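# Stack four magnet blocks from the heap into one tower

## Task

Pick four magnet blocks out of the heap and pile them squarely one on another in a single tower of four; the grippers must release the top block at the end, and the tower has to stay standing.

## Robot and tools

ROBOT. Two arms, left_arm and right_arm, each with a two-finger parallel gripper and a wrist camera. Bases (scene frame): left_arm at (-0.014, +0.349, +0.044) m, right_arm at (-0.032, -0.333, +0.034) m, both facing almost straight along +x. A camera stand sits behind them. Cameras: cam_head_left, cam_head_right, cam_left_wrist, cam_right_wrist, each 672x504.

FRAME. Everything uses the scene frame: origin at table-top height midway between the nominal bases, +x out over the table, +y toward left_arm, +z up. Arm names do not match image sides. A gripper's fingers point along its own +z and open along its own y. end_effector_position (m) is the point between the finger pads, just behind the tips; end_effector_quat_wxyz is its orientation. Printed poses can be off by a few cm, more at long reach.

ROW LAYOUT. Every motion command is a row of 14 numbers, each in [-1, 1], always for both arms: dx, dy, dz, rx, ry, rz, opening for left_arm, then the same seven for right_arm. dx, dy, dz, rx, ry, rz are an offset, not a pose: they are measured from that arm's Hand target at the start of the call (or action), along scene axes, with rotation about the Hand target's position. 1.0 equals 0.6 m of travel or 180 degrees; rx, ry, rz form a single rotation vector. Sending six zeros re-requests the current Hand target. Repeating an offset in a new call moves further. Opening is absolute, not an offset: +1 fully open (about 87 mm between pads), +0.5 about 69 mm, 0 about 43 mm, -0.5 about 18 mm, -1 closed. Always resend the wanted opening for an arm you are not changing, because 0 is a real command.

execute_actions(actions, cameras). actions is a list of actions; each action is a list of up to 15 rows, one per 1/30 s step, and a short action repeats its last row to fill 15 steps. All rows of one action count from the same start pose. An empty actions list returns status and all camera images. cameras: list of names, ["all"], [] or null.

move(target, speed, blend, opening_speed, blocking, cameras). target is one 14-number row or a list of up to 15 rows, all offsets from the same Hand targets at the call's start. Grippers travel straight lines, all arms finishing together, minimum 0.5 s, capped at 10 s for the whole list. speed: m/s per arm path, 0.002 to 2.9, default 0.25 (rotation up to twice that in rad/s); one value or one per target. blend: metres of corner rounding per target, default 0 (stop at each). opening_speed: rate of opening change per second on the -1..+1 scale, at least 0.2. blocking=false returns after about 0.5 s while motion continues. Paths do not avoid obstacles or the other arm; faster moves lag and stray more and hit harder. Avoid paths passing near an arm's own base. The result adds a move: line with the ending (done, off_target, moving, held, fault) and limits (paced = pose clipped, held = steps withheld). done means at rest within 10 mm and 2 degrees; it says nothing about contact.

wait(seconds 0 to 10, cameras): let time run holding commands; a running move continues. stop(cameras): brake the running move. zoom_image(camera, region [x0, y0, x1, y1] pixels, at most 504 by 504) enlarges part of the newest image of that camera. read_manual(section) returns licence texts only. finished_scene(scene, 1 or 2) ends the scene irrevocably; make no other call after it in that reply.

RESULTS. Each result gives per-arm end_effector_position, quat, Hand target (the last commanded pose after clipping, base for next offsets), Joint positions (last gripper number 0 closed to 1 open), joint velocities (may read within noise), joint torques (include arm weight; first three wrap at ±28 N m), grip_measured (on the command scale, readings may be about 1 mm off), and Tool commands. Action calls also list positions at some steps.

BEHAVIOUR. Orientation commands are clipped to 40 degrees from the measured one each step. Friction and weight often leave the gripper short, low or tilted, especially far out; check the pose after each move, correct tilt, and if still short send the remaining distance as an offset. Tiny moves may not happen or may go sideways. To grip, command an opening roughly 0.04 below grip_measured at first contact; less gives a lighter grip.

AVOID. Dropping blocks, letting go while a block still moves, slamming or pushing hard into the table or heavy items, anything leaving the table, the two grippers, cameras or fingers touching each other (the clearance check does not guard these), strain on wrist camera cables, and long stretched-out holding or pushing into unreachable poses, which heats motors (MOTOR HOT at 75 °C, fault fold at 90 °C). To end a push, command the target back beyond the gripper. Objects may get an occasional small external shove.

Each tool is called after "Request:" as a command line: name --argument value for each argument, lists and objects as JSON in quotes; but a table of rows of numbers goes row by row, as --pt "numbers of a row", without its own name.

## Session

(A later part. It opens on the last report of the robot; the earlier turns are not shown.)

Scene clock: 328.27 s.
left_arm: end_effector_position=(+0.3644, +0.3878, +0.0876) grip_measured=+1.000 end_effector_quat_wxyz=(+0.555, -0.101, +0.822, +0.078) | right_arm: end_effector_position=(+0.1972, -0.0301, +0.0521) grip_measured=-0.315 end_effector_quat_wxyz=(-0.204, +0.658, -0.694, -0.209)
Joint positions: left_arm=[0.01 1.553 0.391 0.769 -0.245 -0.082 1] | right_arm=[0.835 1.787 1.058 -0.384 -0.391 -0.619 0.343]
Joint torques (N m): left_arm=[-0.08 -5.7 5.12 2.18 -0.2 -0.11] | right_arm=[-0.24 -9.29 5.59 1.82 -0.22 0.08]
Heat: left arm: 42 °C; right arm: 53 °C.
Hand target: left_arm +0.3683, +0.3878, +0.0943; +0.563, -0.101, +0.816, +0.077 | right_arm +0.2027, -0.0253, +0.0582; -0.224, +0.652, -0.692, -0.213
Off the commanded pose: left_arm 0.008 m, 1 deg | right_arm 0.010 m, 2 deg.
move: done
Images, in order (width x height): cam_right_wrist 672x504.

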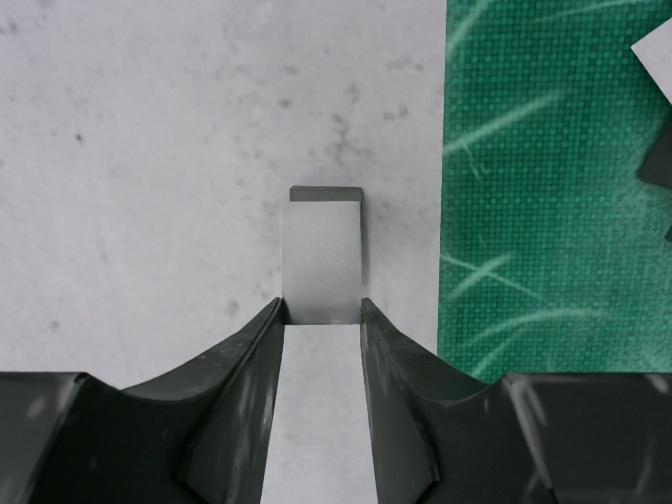

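Request:
move --target '[0,0,0,0,0,0,1,0.003,0.006,-0.006,0,0,0,-0.42]' --speed 0.05 --cameras '["cam_right_wrist"]'

Request:
zoom_image --camera "cam_right_wrist" --region '[230, 170, 420, 350]'

Scene clock: 334.43 s.
left_arm: end_effector_position=(+0.3644, +0.3878, +0.0876) grip_measured=+1.000 end_effector_quat_wxyz=(+0.555, -0.101, +0.822, +0.078) | right_arm: end_effector_position=(+0.1992, -0.0279, +0.0531) grip_measured=-0.315 end_effector_quat_wxyz=(-0.210, +0.656, -0.694, -0.210)
Joint positions: left_arm=[0.01 1.553 0.391 0.769 -0.245 -0.082 1] | right_arm=[0.835 1.787 1.058 -0.371 -0.391 -0.616 0.343]
Joint torques (N m): left_arm=[-0.18 -5.61 5.08 2.17 -0.2 -0.1] | right_arm=[0.02 -7.43 6.32 1.83 -0.19 0.12]
Heat: left arm: 42 °C; right arm: 53 °C.
Hand target: left_arm +0.3683, +0.3878, +0.0943; +0.563, -0.101, +0.816, +0.077 | right_arm +0.2045, -0.0217, +0.0546; -0.224, +0.652, -0.692, -0.213
Off the commanded pose: left_arm 0.008 m, 1 deg | right_arm 0.008 m, 2 deg.
move: done
Images, in order (width x height): cam_right_wrist 672x504.

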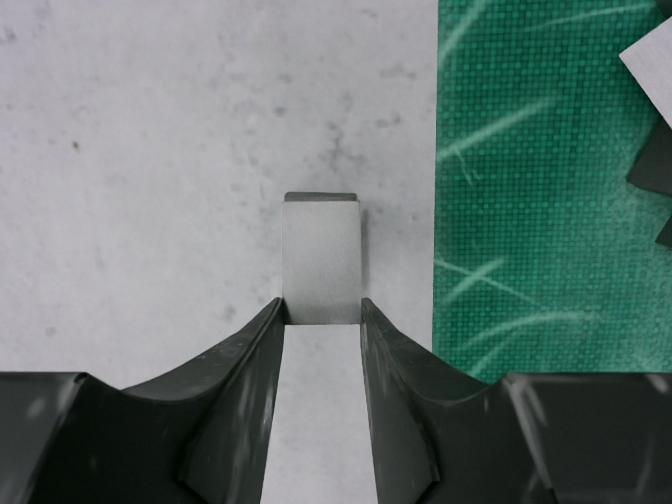

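Scaled by 2.653 from the camera's 672x504 image, which has a finer 960x720 frame.

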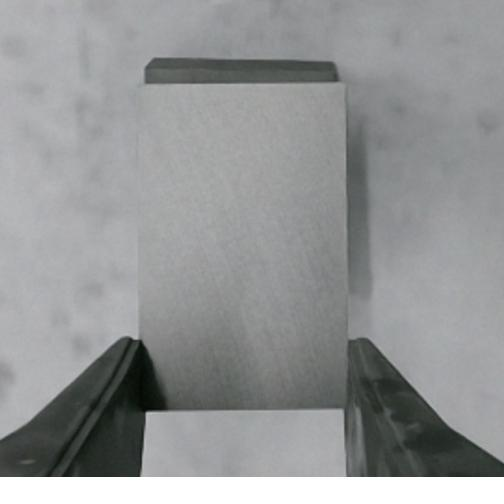

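Request:
move --target '[0,0,0,0,0,0,1,-0.003,-0.003,-0.009,0,0,0,-0.42]' --speed 0.05 --cameras '["cam_right_wrist"]'

Request:
zoom_image --camera "cam_right_wrist" --region '[230, 170, 420, 350]'

Scene clock: 339.10 s.
left_arm: end_effector_position=(+0.3644, +0.3878, +0.0876) grip_measured=+1.000 end_effector_quat_wxyz=(+0.555, -0.101, +0.822, +0.078) | right_arm: end_effector_position=(+0.1992, -0.0278, +0.0489) grip_measured=-0.315 end_effector_quat_wxyz=(-0.212, +0.656, -0.693, -0.210)
Joint positions: left_arm=[0.01 1.553 0.391 0.769 -0.245 -0.082 1] | right_arm=[0.835 1.792 1.044 -0.347 -0.391 -0.615 0.343]
Joint torques (N m): left_arm=[-0.16 -5.63 5.03 2.19 -0.18 -0.11] | right_arm=[0.02 -7.72 5.56 1.81 -0.18 0.1]
Heat: left arm: 42 °C; right arm: 52 °C.
Hand target: left_arm +0.3683, +0.3878, +0.0943; +0.563, -0.101, +0.816, +0.077 | right_arm +0.2028, -0.0234, +0.0493; -0.225, +0.652, -0.692, -0.213
Off the commanded pose: left_arm 0.008 m, 1 deg | right_arm 0.006 m, 2 deg.
move: done
Images, in order (width x height): cam_right_wrist 672x504.

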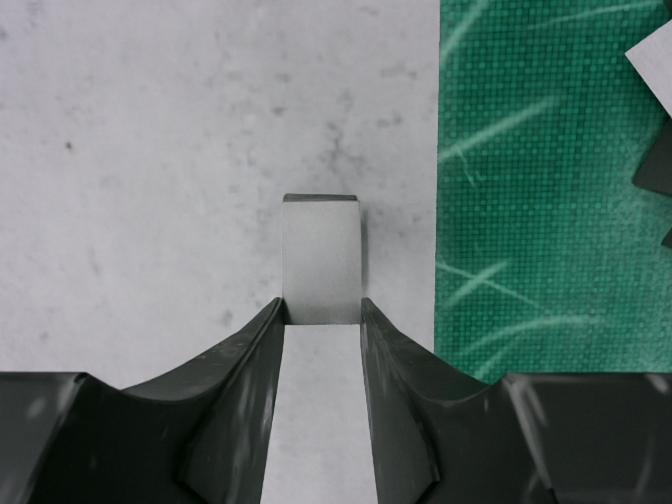

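Scaled by 2.653 from the camera's 672x504 image, which has a finer 960x720 frame.

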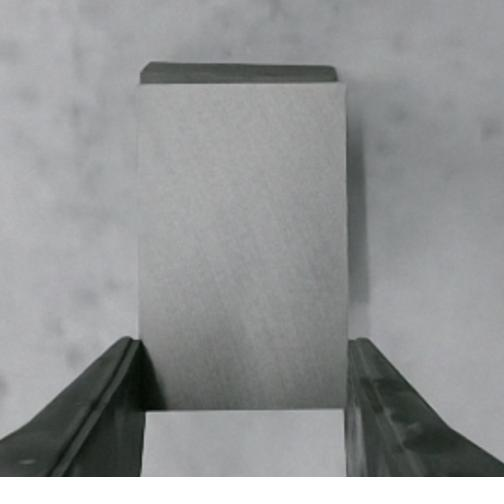

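Good; continue straight down.

Request:
move --target '[0,0,0,0,0,0,1,-0.001,-0.002,-0.008,0,0,0,-0.42]' --speed 0.05 --cameras '["cam_right_wrist"]'

Request:
zoom_image --camera "cam_right_wrist" --region '[230, 170, 420, 350]'

Scene clock: 343.70 s.
left_arm: end_effector_position=(+0.3644, +0.3878, +0.0876) grip_measured=+1.000 end_effector_quat_wxyz=(+0.555, -0.101, +0.822, +0.078) | right_arm: end_effector_position=(+0.1992, -0.0279, +0.0468) grip_measured=-0.315 end_effector_quat_wxyz=(-0.215, +0.656, -0.692, -0.210)
Joint positions: left_arm=[0.01 1.553 0.391 0.769 -0.245 -0.082 1] | right_arm=[0.835 1.792 1.032 -0.329 -0.391 -0.615 0.343]
Joint torques (N m): left_arm=[-0.13 -5.72 5.08 2.2 -0.18 -0.11] | right_arm=[-0.02 -7.21 5.26 1.87 -0.2 0.11]
Heat: left arm: 42 °C; right arm: 52 °C.
Hand target: left_arm +0.3683, +0.3878, +0.0943; +0.563, -0.101, +0.816, +0.077 | right_arm +0.2021, -0.0247, +0.0444; -0.224, +0.652, -0.692, -0.213
Off the commanded pose: left_arm 0.008 m, 1 deg | right_arm 0.005 m, 1 deg.
move: done
Images, in order (width x height): cam_right_wrist 672x504.

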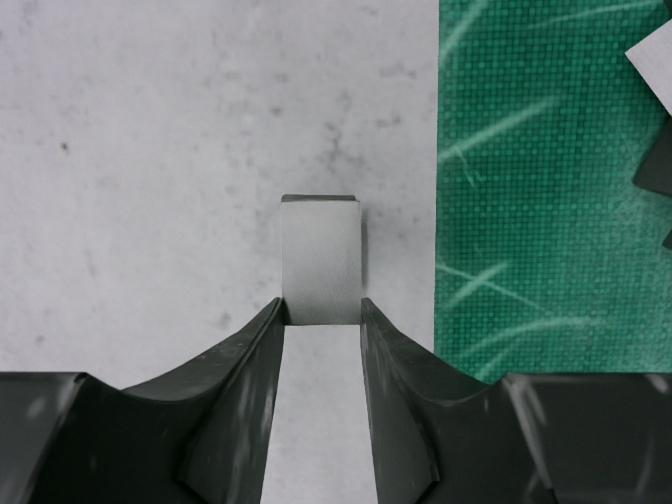

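Scaled by 2.653 from the camera's 672x504 image, which has a finer 960x720 frame.

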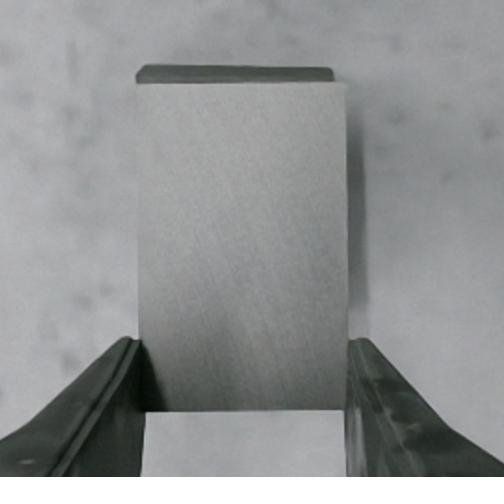

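Request:
move --pt "0 0 0 0 0 0 1 -0.003 -0.001 -0.007 0 0 0 -0.42" --pt "0 0 0 0 0 0 1 -0.003 -0.001 -0.007 0 0 0 -0.05" --speed 0.05 --opening_speed 0.5 --cameras '["cam_right_wrist"]'

Request:
zoom_image --camera "cam_right_wrist" --region '[230, 170, 420, 350]'

Scene clock: 351.53 s.
left_arm: end_effector_position=(+0.3644, +0.3878, +0.0876) grip_measured=+1.000 end_effector_quat_wxyz=(+0.555, -0.101, +0.822, +0.078) | right_arm: end_effector_position=(+0.1993, -0.0275, +0.0423) grip_measured=-0.050 end_effector_quat_wxyz=(-0.219, +0.655, -0.692, -0.211)
Joint positions: left_arm=[0.01 1.553 0.391 0.769 -0.245 -0.082 1] | right_arm=[0.835 1.798 1.015 -0.298 -0.391 -0.612 0.475]
Joint torques (N m): left_arm=[-0.13 -5.61 5.05 2.2 -0.18 -0.11] | right_arm=[0.16 -7.41 5.29 1.74 -0.18 0.09]
Heat: left arm: 42 °C; right arm: 51 °C.
Hand target: left_arm +0.3683, +0.3878, +0.0943; +0.563, -0.101, +0.816, +0.077 | right_arm +0.2003, -0.0253, +0.0401; -0.224, +0.652, -0.692, -0.213
Off the commanded pose: left_arm 0.008 m, 1 deg | right_arm 0.003 m, 1 deg.
move: done
Images, in order (width x height): cam_right_wrist 672x504.

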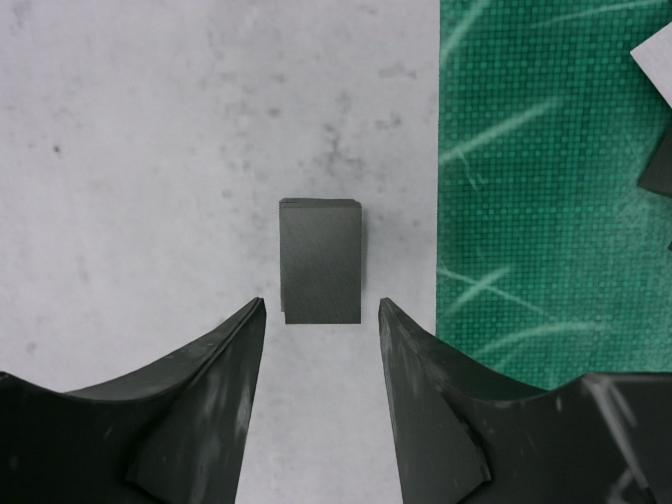

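Scaled by 2.653 from the camera's 672x504 image, which has a finer 960x720 frame.

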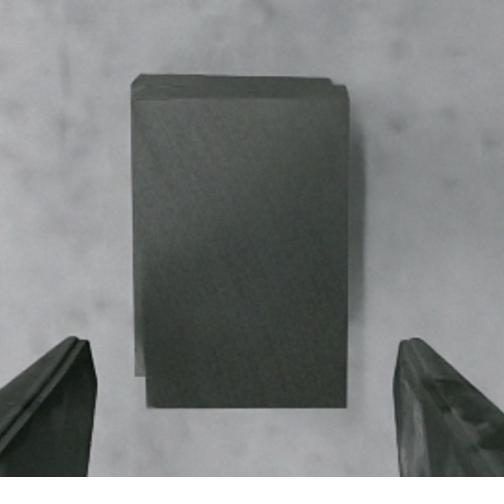

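Request:
move --pt "0 0 0 0 0 0 1 0 0 0.1 0 0 0 0.1" --pt "0 0 0 0 0 0 1 0.368 -0.063 0.13 0 0 -0.454 0.5" --speed '[0.15,0.35]' --blend '[0.02,0]' --cameras '["cam_right_wrist","cam_head_right"]'

Request:
zoom_image --camera "cam_head_right" --region '[250, 220, 320, 270]'

Scene clock: 364.80 s.
left_arm: end_effector_position=(+0.3644, +0.3878, +0.0876) grip_measured=+1.000 end_effector_quat_wxyz=(+0.555, -0.101, +0.822, +0.078) | right_arm: end_effector_position=(+0.4129, -0.0639, +0.1095) grip_measured=+0.500 end_effector_quat_wxyz=(+0.297, -0.052, +0.953, +0.015)
Joint positions: left_arm=[0.01 1.553 0.391 0.769 -0.245 -0.082 1] | right_arm=[0.634 2.187 1.858 -0.698 0.276 0.418 0.75]
Joint torques (N m): left_arm=[-0.17 -5.68 5.11 2.19 -0.19 -0.11] | right_arm=[-0.08 -11.26 9.99 1.46 0.52 0.14]
Heat: left arm: 42 °C; right arm: 50 °C.
Hand target: left_arm +0.3683, +0.3878, +0.0943; +0.563, -0.101, +0.816, +0.077 | right_arm +0.4210, -0.0629, +0.1182; +0.309, -0.041, +0.950, +0.014
Off the commanded pose: left_arm 0.008 m, 1 deg | right_arm 0.012 m, 2 deg.
move: off_target (right_arm); target 2's new opening was sent with right_arm's hand 0.012 m and 2 deg from that target
Images, in order (width x height): cam_head_right 672x504, cam_right_wrist 672x504.

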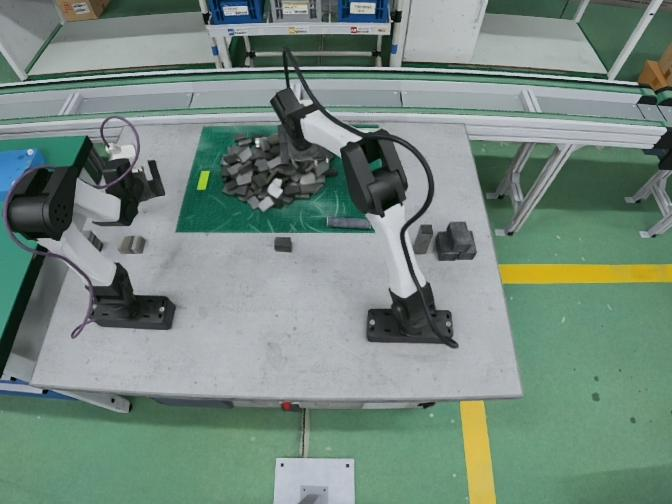

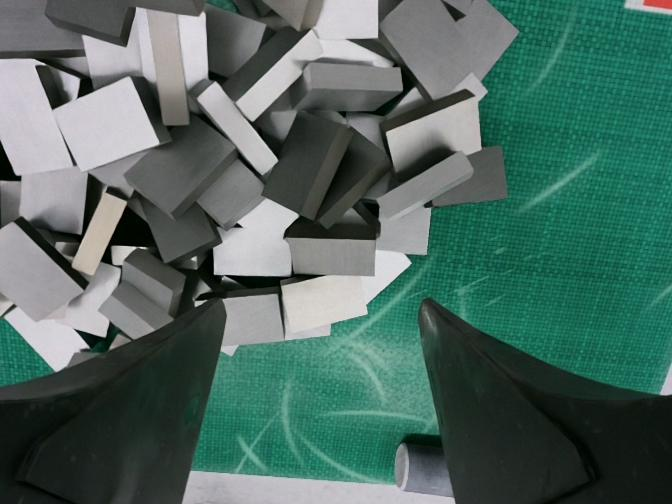

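Scaled by 7.200 from the camera's 672x504 image, which has a finer 960x720 frame.

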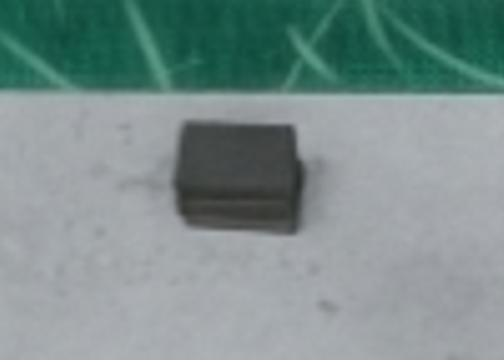

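Request:
move --target '[0,0,0,0,0,0,1,-0.078,0.05,-0.045,0,0,0.035,0.4]' --speed 0.2 --cameras '["cam_right_wrist"]'

Request:
zoom_image --camera "cam_right_wrist" --region '[200, 150, 450, 370]'

Scene clock: 379.50 s.
left_arm: end_effector_position=(+0.3644, +0.3878, +0.0876) grip_measured=+1.000 end_effector_quat_wxyz=(+0.555, -0.101, +0.822, +0.078) | right_arm: end_effector_position=(+0.3666, -0.0339, +0.0743) grip_measured=+0.400 end_effector_quat_wxyz=(+0.284, -0.104, +0.953, +0.021)
Joint positions: left_arm=[0.01 1.553 0.391 0.769 -0.245 -0.082 1] | right_arm=[0.737 2.15 1.669 -0.577 0.278 0.418 0.7]
Joint torques (N m): left_arm=[-0.2 -5.59 5.09 2.19 -0.18 -0.1] | right_arm=[-0.34 -14.89 6.15 1.82 0.44 0.06]
Heat: left arm: 42 °C; right arm: 51 °C.
Hand target: left_arm +0.3683, +0.3878, +0.0943; +0.563, -0.101, +0.816, +0.077 | right_arm +0.3743, -0.0330, +0.0912; +0.308, -0.093, +0.946, +0.031
Off the commanded pose: left_arm 0.008 m, 1 deg | right_arm 0.019 m, 3 deg.
move: off_target (right_arm)
Images, in order (width x height): cam_right_wrist 672x504.

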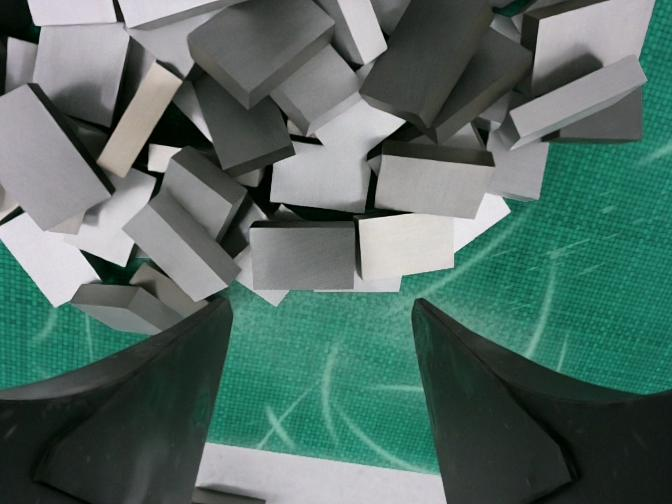

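Scaled by 2.016 from the camera's 672x504 image, which has a finer 960x720 frame.

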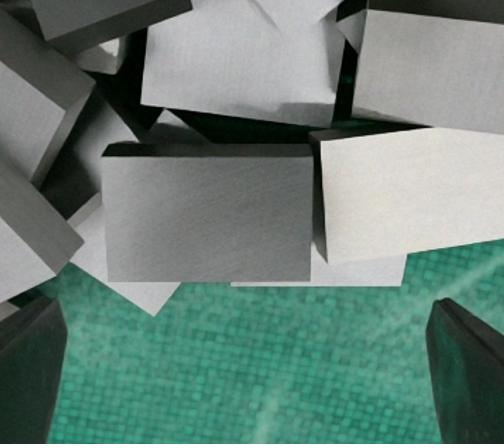

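Request:
move --target '[0,0,0,0,0,0,1,0.007,0.02,-0.033,0,0,0,0.3]' --speed 0.1 --cameras '["cam_right_wrist"]'

Request:
zoom_image --camera "cam_right_wrist" --region '[200, 180, 450, 400]'

Scene clock: 391.30 s.
left_arm: end_effector_position=(+0.3644, +0.3878, +0.0876) grip_measured=+1.000 end_effector_quat_wxyz=(+0.555, -0.101, +0.822, +0.078) | right_arm: end_effector_position=(+0.3713, -0.0277, +0.0662) grip_measured=+0.300 end_effector_quat_wxyz=(+0.290, -0.102, +0.951, +0.026)
Joint positions: left_arm=[0.01 1.553 0.391 0.769 -0.245 -0.082 1] | right_arm=[0.74 2.175 1.669 -0.537 0.278 0.422 0.65]
Joint torques (N m): left_arm=[-0.16 -5.68 5.14 2.19 -0.2 -0.11] | right_arm=[0.62 -11.38 7.66 1.86 0.52 0.17]
Heat: left arm: 42 °C; right arm: 57 °C.
Hand target: left_arm +0.3683, +0.3878, +0.0943; +0.563, -0.101, +0.816, +0.077 | right_arm +0.3785, -0.0209, +0.0714; +0.308, -0.093, +0.946, +0.031
Off the commanded pose: left_arm 0.008 m, 1 deg | right_arm 0.011 m, 2 deg.
move: off_target (right_arm)
Images, in order (width x height): cam_right_wrist 672x504.

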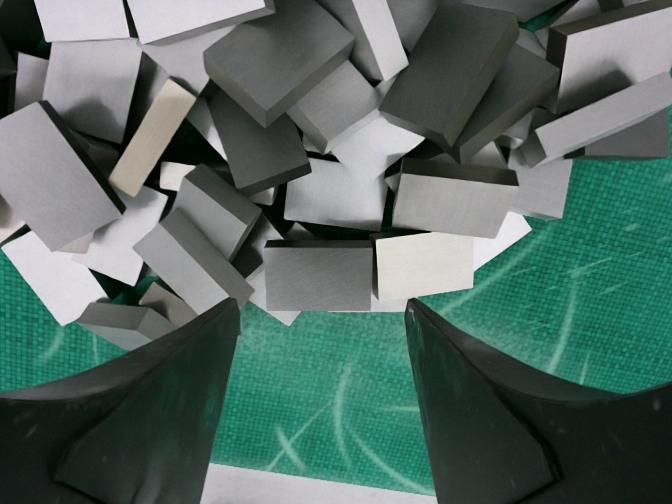

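Scaled by 2.016 from the camera's 672x504 image, which has a finer 960x720 frame.

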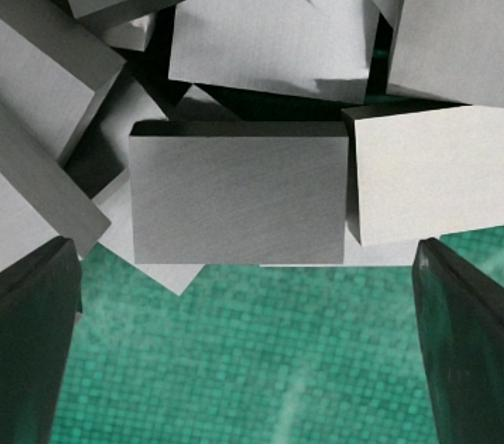

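Request:
move --target '[0,0,0,0,0,0,1,0.0,0.003,-0.025,0,0,0,0.12]' --speed 0.07 --cameras '["cam_right_wrist"]'

Request:
zoom_image --camera "cam_right_wrist" --region '[200, 180, 450, 400]'

Scene clock: 397.57 s.
left_arm: end_effector_position=(+0.3644, +0.3878, +0.0876) grip_measured=+1.000 end_effector_quat_wxyz=(+0.555, -0.101, +0.822, +0.078) | right_arm: end_effector_position=(+0.3776, -0.0212, +0.0605) grip_measured=+0.120 end_effector_quat_wxyz=(+0.300, -0.099, +0.948, +0.033)
Joint positions: left_arm=[0.01 1.553 0.391 0.769 -0.245 -0.082 1] | right_arm=[0.742 2.195 1.669 -0.491 0.279 0.424 0.56]
Joint torques (N m): left_arm=[-0.12 -5.7 5.09 2.17 -0.18 -0.1] | right_arm=[0.7 -11.32 5.5 1.89 0.54 0.15]
Heat: left arm: 42 °C; right arm: 56 °C.
Hand target: left_arm +0.3683, +0.3878, +0.0943; +0.563, -0.101, +0.816, +0.077 | right_arm +0.3786, -0.0193, +0.0564; +0.308, -0.093, +0.946, +0.031
Off the commanded pose: left_arm 0.008 m, 1 deg | right_arm 0.005 m, 1 deg.
move: done
Images, in order (width x height): cam_right_wrist 672x504.

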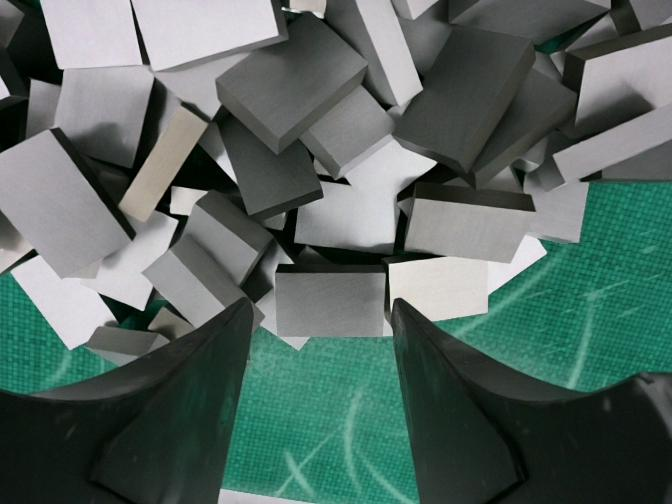

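Scaled by 2.016 from the camera's 672x504 image, which has a finer 960x720 frame.

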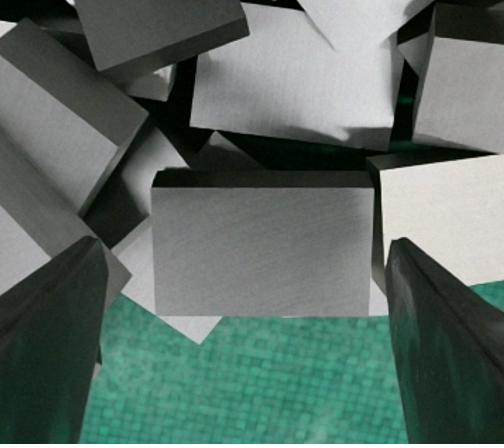

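Request:
move --target '[0,0,0,0,0,0,1,-0.012,-0.008,-0.019,0,0,0,0.12]' --speed 0.07 --cameras '["cam_right_wrist"]'

Request:
zoom_image --camera "cam_right_wrist" --region '[200, 180, 450, 400]'

Scene clock: 404.37 s.
left_arm: end_effector_position=(+0.3644, +0.3878, +0.0876) grip_measured=+1.000 end_effector_quat_wxyz=(+0.555, -0.101, +0.822, +0.078) | right_arm: end_effector_position=(+0.3700, -0.0297, +0.0415) grip_measured=+0.120 end_effector_quat_wxyz=(+0.296, -0.100, +0.950, +0.019)
Joint positions: left_arm=[0.01 1.553 0.391 0.769 -0.245 -0.082 1] | right_arm=[0.745 2.195 1.597 -0.442 0.298 0.426 0.56]
Joint torques (N m): left_arm=[-0.16 -5.64 5.11 2.19 -0.19 -0.11] | right_arm=[0.66 -12.83 5.12 1.93 0.29 0.16]
Heat: left arm: 42 °C; right arm: 57 °C.
Hand target: left_arm +0.3683, +0.3878, +0.0943; +0.563, -0.101, +0.816, +0.077 | right_arm +0.3713, -0.0240, +0.0449; +0.308, -0.093, +0.946, +0.031
Off the commanded pose: left_arm 0.008 m, 1 deg | right_arm 0.007 m, 2 deg.
move: done
Images, in order (width x height): cam_right_wrist 672x504.

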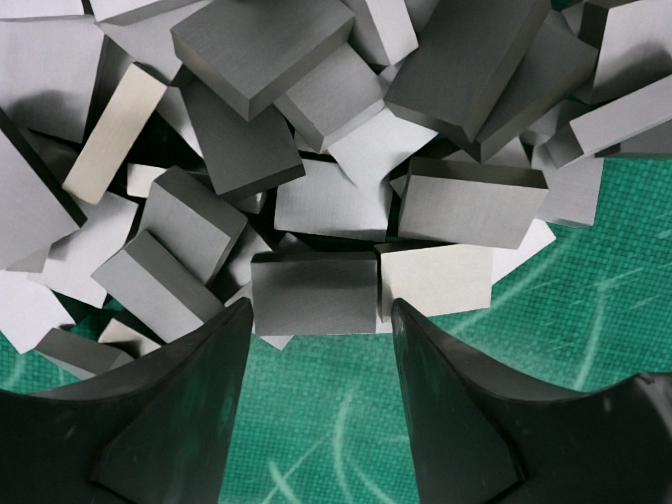

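Scaled by 2.016 from the camera's 672x504 image, which has a finer 960x720 frame.

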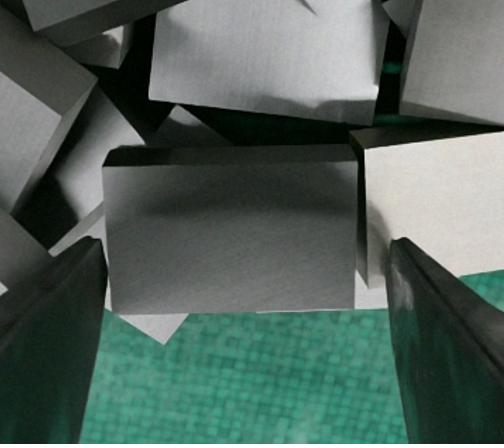

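Request:
move --target '[0,0,0,0,0,0,1,0,0,0.003,0,0,0,-0.12]' --speed 0.07 --opening_speed 0.5 --cameras '["cam_right_wrist"]'

Request:
zoom_image --camera "cam_right_wrist" --region '[200, 180, 450, 400]'

Scene clock: 407.90 s.
left_arm: end_effector_position=(+0.3644, +0.3878, +0.0876) grip_measured=+1.000 end_effector_quat_wxyz=(+0.555, -0.101, +0.822, +0.078) | right_arm: end_effector_position=(+0.3714, -0.0297, +0.0420) grip_measured=-0.030 end_effector_quat_wxyz=(+0.299, -0.098, +0.949, +0.019)
Joint positions: left_arm=[0.01 1.553 0.391 0.769 -0.245 -0.082 1] | right_arm=[0.745 2.195 1.597 -0.437 0.303 0.426 0.485]
Joint torques (N m): left_arm=[-0.14 -5.68 5.08 2.21 -0.2 -0.11] | right_arm=[0.62 -13.09 5.37 1.81 0.27 0.16]
Heat: left arm: 43 °C; right arm: 58 °C.
Hand target: left_arm +0.3683, +0.3878, +0.0943; +0.563, -0.101, +0.816, +0.077 | right_arm +0.3712, -0.0241, +0.0466; +0.308, -0.093, +0.946, +0.031
Off the commanded pose: left_arm 0.008 m, 1 deg | right_arm 0.007 m, 2 deg.
move: done
Images, in order (width x height): cam_right_wrist 672x504.

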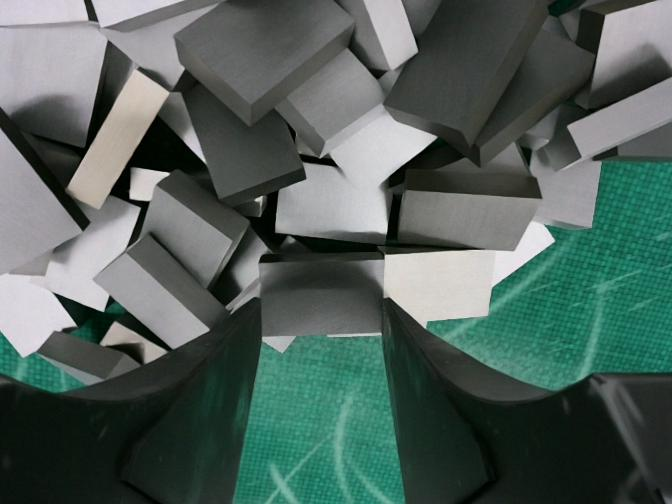

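Scaled by 2.016 from the camera's 672x504 image, which has a finer 960x720 frame.

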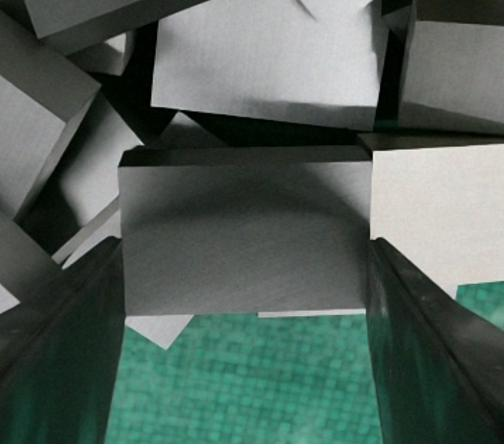

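Request:
move --pt "0 0 0 0 0 0 1 -0.005 0 0.1 0 0 0 -0.12" --pt "0 0 0 0 0 0 1 -0.287 0.03 0.08 0 0 -0.077 -0.12" --speed '[0.12,0.3]' --blend '[0.02,0]' --cameras '["cam_right_wrist"]'

Request:
zoom_image --camera "cam_right_wrist" --region '[230, 200, 420, 360]'

Scene clock: 416.13 s.
left_arm: end_effector_position=(+0.3644, +0.3878, +0.0876) grip_measured=+1.000 end_effector_quat_wxyz=(+0.555, -0.101, +0.822, +0.078) | right_arm: end_effector_position=(+0.1918, -0.0072, +0.0798) grip_measured=-0.030 end_effector_quat_wxyz=(+0.291, +0.006, +0.957, -0.015)
Joint positions: left_arm=[0.01 1.553 0.391 0.769 -0.245 -0.082 1] | right_arm=[1.148 1.918 1.373 -0.775 0.54 1.062 0.485]
Joint torques (N m): left_arm=[-0.18 -5.72 5.08 2.18 -0.18 -0.1] | right_arm=[-0.21 -11.66 7.36 0.81 0.86 0.18]
Heat: left arm: 43 °C; right arm: 59 °C.
Hand target: left_arm +0.3683, +0.3878, +0.0943; +0.563, -0.101, +0.816, +0.077 | right_arm +0.1991, -0.0060, +0.0948; +0.309, +0.022, +0.951, -0.006
Off the commanded pose: left_arm 0.008 m, 1 deg | right_arm 0.017 m, 3 deg.
move: off_target (right_arm)
Images, in order (width x height): cam_right_wrist 672x504.

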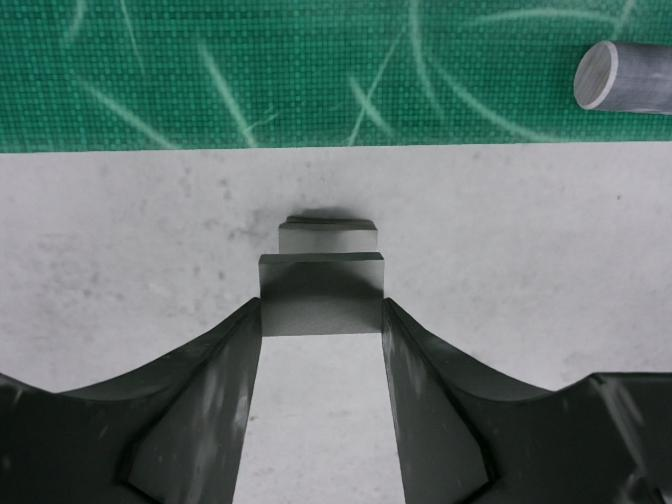

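Scaled by 2.653 from the camera's 672x504 image, which has a finer 960x720 frame.

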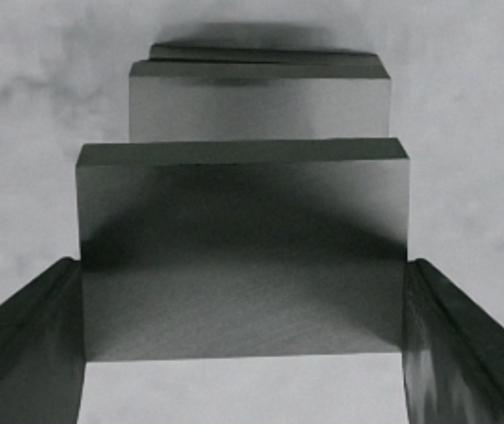

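Request:
move --target '[0,0,0,0,0,0,1,0,-0.003,-0.03,0,0,-0.010,-0.12]' --speed 0.08 --cameras '["cam_right_wrist"]'

Request:
zoom_image --camera "cam_right_wrist" --region '[230, 200, 420, 360]'

Scene clock: 420.97 s.
left_arm: end_effector_position=(+0.3644, +0.3878, +0.0876) grip_measured=+1.000 end_effector_quat_wxyz=(+0.555, -0.101, +0.822, +0.078) | right_arm: end_effector_position=(+0.1917, -0.0092, +0.0760) grip_measured=-0.030 end_effector_quat_wxyz=(+0.293, +0.023, +0.956, -0.015)
Joint positions: left_arm=[0.01 1.553 0.391 0.769 -0.245 -0.082 1] | right_arm=[1.148 1.918 1.356 -0.766 0.548 1.098 0.485]
Joint torques (N m): left_arm=[-0.2 -5.65 5.23 2.2 -0.18 -0.1] | right_arm=[-0.17 -8.99 5.56 1.2 0.91 0.15]
Heat: left arm: 43 °C; right arm: 58 °C.
Hand target: left_arm +0.3683, +0.3878, +0.0943; +0.563, -0.101, +0.816, +0.077 | right_arm +0.1990, -0.0079, +0.0767; +0.309, +0.037, +0.950, -0.011
Off the commanded pose: left_arm 0.008 m, 1 deg | right_arm 0.008 m, 3 deg.
move: off_target (right_arm)
Images, in order (width x height): cam_right_wrist 672x504.

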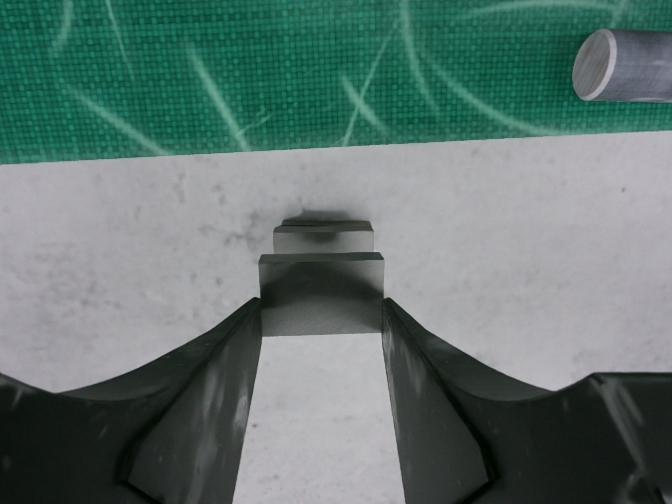

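Scaled by 2.653 from the camera's 672x504 image, which has a finer 960x720 frame.

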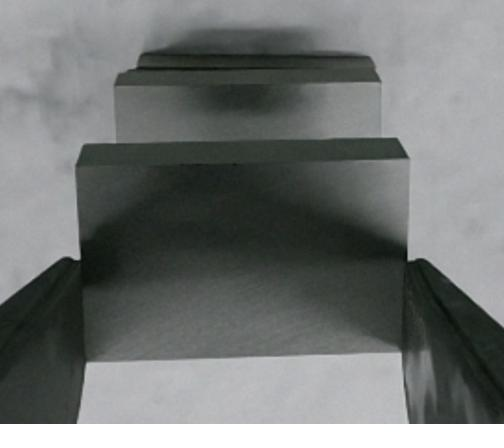

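Request:
move --target '[0,0,0,0,0,0,1,-0.001,0,-0.024,0,0,0,-0.12]' --speed 0.06 --cameras '["cam_right_wrist"]'

Request:
zoom_image --camera "cam_right_wrist" --region '[230, 200, 420, 360]'

Scene clock: 428.40 s.
left_arm: end_effector_position=(+0.3644, +0.3878, +0.0876) grip_measured=+1.000 end_effector_quat_wxyz=(+0.555, -0.101, +0.822, +0.078) | right_arm: end_effector_position=(+0.1917, -0.0094, +0.0621) grip_measured=-0.030 end_effector_quat_wxyz=(+0.293, +0.024, +0.956, -0.015)
Joint positions: left_arm=[0.01 1.553 0.391 0.769 -0.245 -0.082 1] | right_arm=[1.148 1.935 1.321 -0.714 0.549 1.1 0.485]
Joint torques (N m): left_arm=[-0.17 -5.65 5.04 2.2 -0.16 -0.11] | right_arm=[-0.03 -8.92 5.52 1.2 0.87 0.18]
Heat: left arm: 43 °C; right arm: 56 °C.
Hand target: left_arm +0.3683, +0.3878, +0.0943; +0.563, -0.101, +0.816, +0.077 | right_arm +0.1985, -0.0077, +0.0624; +0.309, +0.037, +0.950, -0.011
Off the commanded pose: left_arm 0.008 m, 1 deg | right_arm 0.007 m, 2 deg.
move: done
Images, in order (width x height): cam_right_wrist 672x504.

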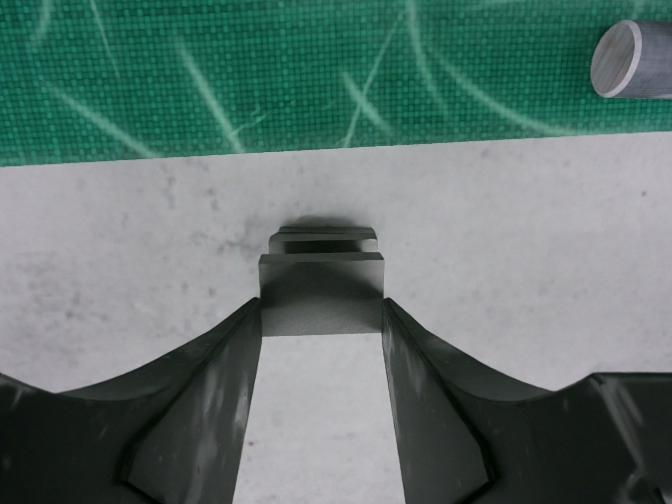

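Scaled by 2.653 from the camera's 672x504 image, which has a finer 960x720 frame.

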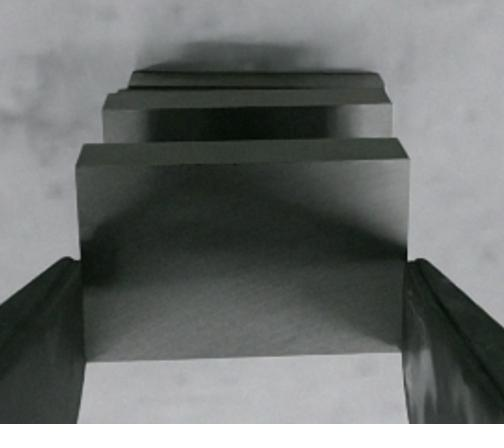

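Request:
move --target '[0,0,0,0,0,0,1,0.002,0,-0.014,0,0,0,-0.12]' --speed 0.06 --cameras '["cam_right_wrist"]'

Request:
zoom_image --camera "cam_right_wrist" --region '[230, 200, 420, 360]'

Scene clock: 432.53 s.
left_arm: end_effector_position=(+0.3644, +0.3878, +0.0876) grip_measured=+1.000 end_effector_quat_wxyz=(+0.555, -0.101, +0.822, +0.078) | right_arm: end_effector_position=(+0.1921, -0.0086, +0.0538) grip_measured=-0.030 end_effector_quat_wxyz=(+0.294, +0.025, +0.955, -0.014)
Joint positions: left_arm=[0.01 1.553 0.391 0.769 -0.245 -0.082 1] | right_arm=[1.148 1.948 1.304 -0.682 0.55 1.1 0.485]
Joint torques (N m): left_arm=[-0.21 -5.65 5.04 2.2 -0.19 -0.11] | right_arm=[-0.31 -8.98 5.41 1.23 0.86 0.14]
Heat: left arm: 43 °C; right arm: 56 °C.
Hand target: left_arm +0.3683, +0.3878, +0.0943; +0.563, -0.101, +0.816, +0.077 | right_arm +0.1997, -0.0078, +0.0541; +0.309, +0.037, +0.950, -0.011
Off the commanded pose: left_arm 0.008 m, 1 deg | right_arm 0.008 m, 2 deg.
move: done
Images, in order (width x height): cam_right_wrist 672x504.

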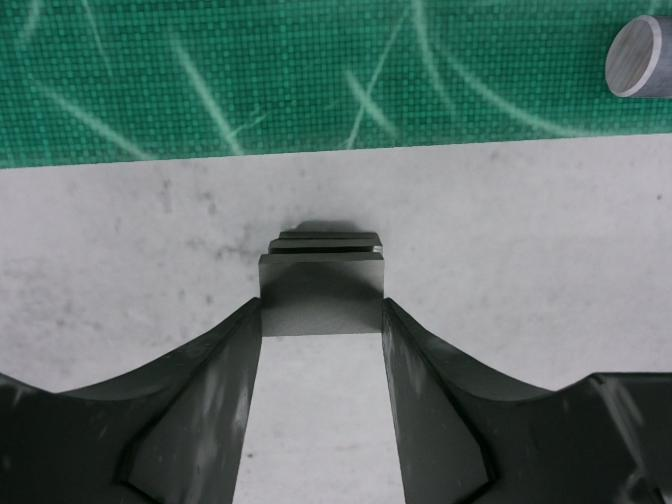

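Scaled by 2.653 from the camera's 672x504 image, which has a finer 960x720 frame.

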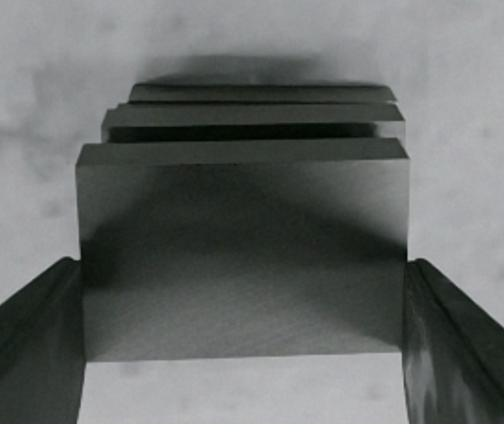

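Request:
move --target '[0,0,0,0,0,0,1,0.001,-0.004,-0.009,0,0,0,-0.12]' --speed 0.05 --cameras '["cam_right_wrist"]'

Request:
zoom_image --camera "cam_right_wrist" --region '[230, 200, 420, 360]'

Scene clock: 437.00 s.
left_arm: end_effector_position=(+0.3644, +0.3878, +0.0876) grip_measured=+1.000 end_effector_quat_wxyz=(+0.555, -0.101, +0.822, +0.078) | right_arm: end_effector_position=(+0.1924, -0.0116, +0.0492) grip_measured=-0.030 end_effector_quat_wxyz=(+0.294, +0.026, +0.955, -0.016)
Joint positions: left_arm=[0.01 1.553 0.391 0.769 -0.245 -0.082 1] | right_arm=[1.144 1.948 1.284 -0.663 0.551 1.1 0.485]
Joint torques (N m): left_arm=[-0.18 -5.7 5.12 2.2 -0.19 -0.11] | right_arm=[-0.39 -8.77 5.26 1.28 0.8 0.08]
Heat: left arm: 43 °C; right arm: 56 °C.
Hand target: left_arm +0.3683, +0.3878, +0.0943; +0.563, -0.101, +0.816, +0.077 | right_arm +0.2002, -0.0103, +0.0486; +0.309, +0.037, +0.950, -0.011
Off the commanded pose: left_arm 0.008 m, 1 deg | right_arm 0.008 m, 2 deg.
move: done
Images, in order (width x height): cam_right_wrist 672x504.

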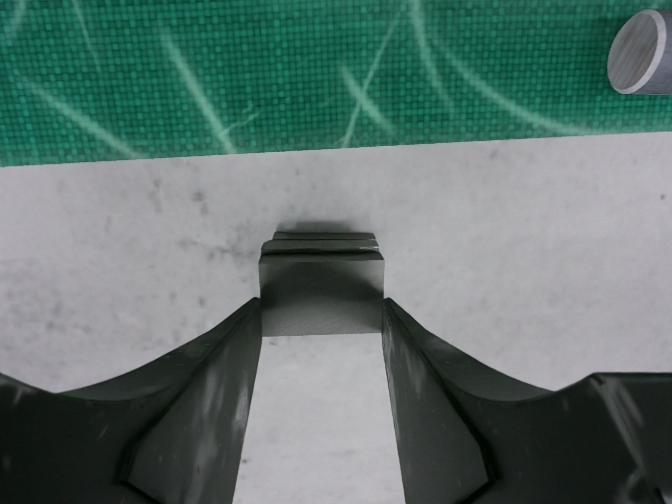

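Scaled by 2.653 from the camera's 672x504 image, which has a finer 960x720 frame.

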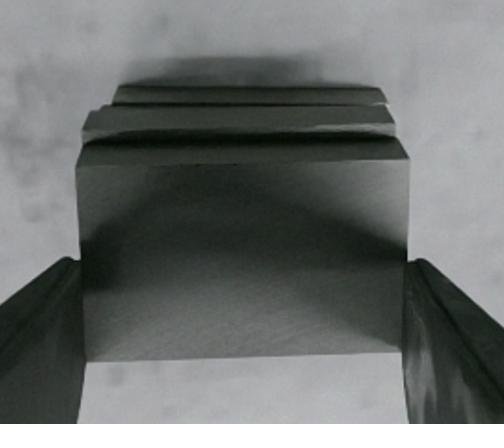

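Request:
move --pt "0 0 0 0 0 0 1 0 0 -0.009 0 0 0 -0.12" --pt "0 0 0 0 0 0 1 0 0 -0.009 0 0 0 0.3" --speed 0.05 --opening_speed 0.5 --cameras '["cam_right_wrist"]'

Request:
zoom_image --camera "cam_right_wrist" --region '[230, 200, 420, 360]'

Scene clock: 442.27 s.
left_arm: end_effector_position=(+0.3644, +0.3878, +0.0876) grip_measured=+1.000 end_effector_quat_wxyz=(+0.555, -0.101, +0.822, +0.078) | right_arm: end_effector_position=(+0.1944, -0.0094, +0.0452) grip_measured=+0.300 end_effector_quat_wxyz=(+0.298, +0.028, +0.954, -0.011)
Joint positions: left_arm=[0.01 1.553 0.391 0.769 -0.245 -0.082 1] | right_arm=[1.144 1.955 1.274 -0.632 0.556 1.1 0.65]
Joint torques (N m): left_arm=[-0.13 -5.64 5.05 2.18 -0.17 -0.09] | right_arm=[-0.35 -8.69 5.18 1.19 0.78 0.08]
Heat: left arm: 43 °C; right arm: 55 °C.
Hand target: left_arm +0.3683, +0.3878, +0.0943; +0.563, -0.101, +0.816, +0.077 | right_arm +0.2002, -0.0103, +0.0431; +0.309, +0.037, +0.950, -0.011
Off the commanded pose: left_arm 0.008 m, 1 deg | right_arm 0.006 m, 2 deg.
move: done
Images, in order (width x height): cam_right_wrist 672x504.

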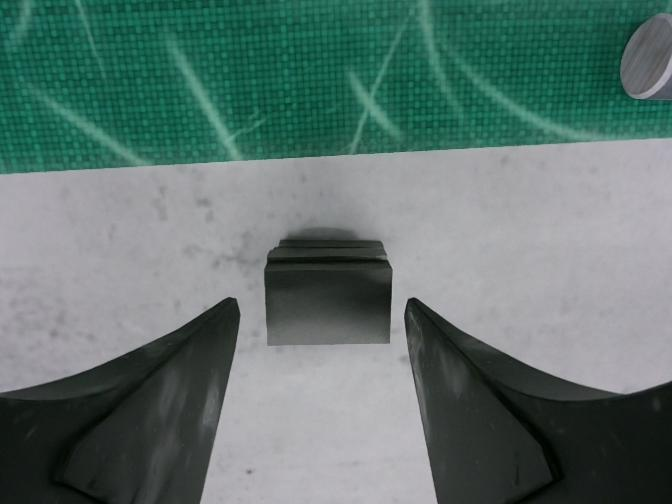

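Scaled by 2.653 from the camera's 672x504 image, which has a finer 960x720 frame.

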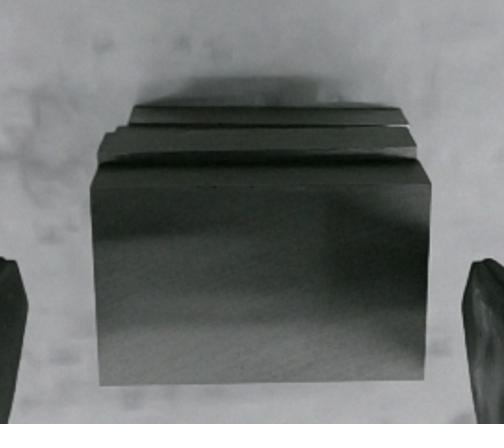

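Request:
move --pt "0 0 0 0 0 0 1 0 0 0.13 0 0 0 0.3" --pt "0 0 0 0 0 0 1 0.05 -0.25 0.18 0 0 0 0.3" --speed '[0.12,0.3]' --blend '[0.02,0]' --cameras '["cam_head_right","cam_head_left"]'

Request:
zoom_image --camera "cam_head_right" --region '[250, 210, 320, 265]'

Scene clock: 446.77 s.
left_arm: end_effector_position=(+0.3644, +0.3878, +0.0876) grip_measured=+1.000 end_effector_quat_wxyz=(+0.555, -0.101, +0.822, +0.078) | right_arm: end_effector_position=(+0.2284, -0.1625, +0.1493) grip_measured=+0.300 end_effector_quat_wxyz=(+0.303, +0.038, +0.952, -0.022)
Joint positions: left_arm=[0.01 1.553 0.391 0.769 -0.245 -0.082 1] | right_arm=[0.777 1.427 1.086 -0.797 0.455 0.725 0.65]
Joint torques (N m): left_arm=[-0.12 -5.65 5.08 2.19 -0.16 -0.1] | right_arm=[-0.12 -6.48 5.81 1.58 0.35 -0.08]
Heat: left arm: 43 °C; right arm: 55 °C.
Hand target: left_arm +0.3683, +0.3878, +0.0943; +0.563, -0.101, +0.816, +0.077 | right_arm +0.2302, -0.1603, +0.1511; +0.309, +0.037, +0.950, -0.011
Off the commanded pose: left_arm 0.008 m, 1 deg | right_arm 0.003 m, 2 deg.
move: done
Images, in order (width x height): cam_head_left 672x504, cam_head_right 672x504.

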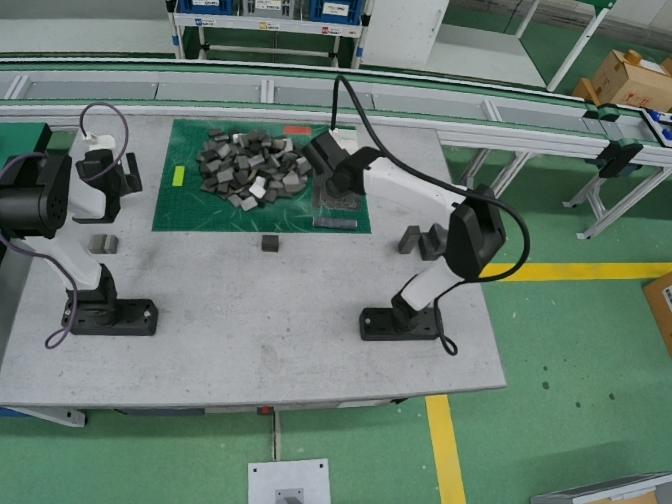

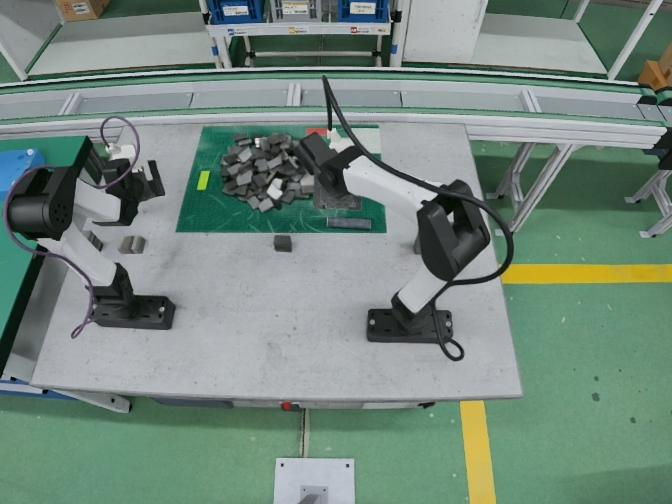

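Scaled by 7.200 from the camera's 672x504 image, which has a finer 960x720 frame.

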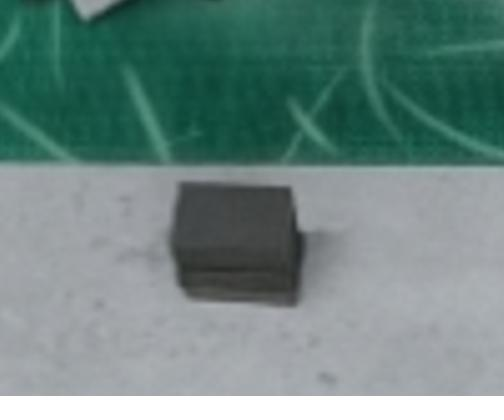

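Request:
finished_scene --scene 2

The scene is finished: the task was done.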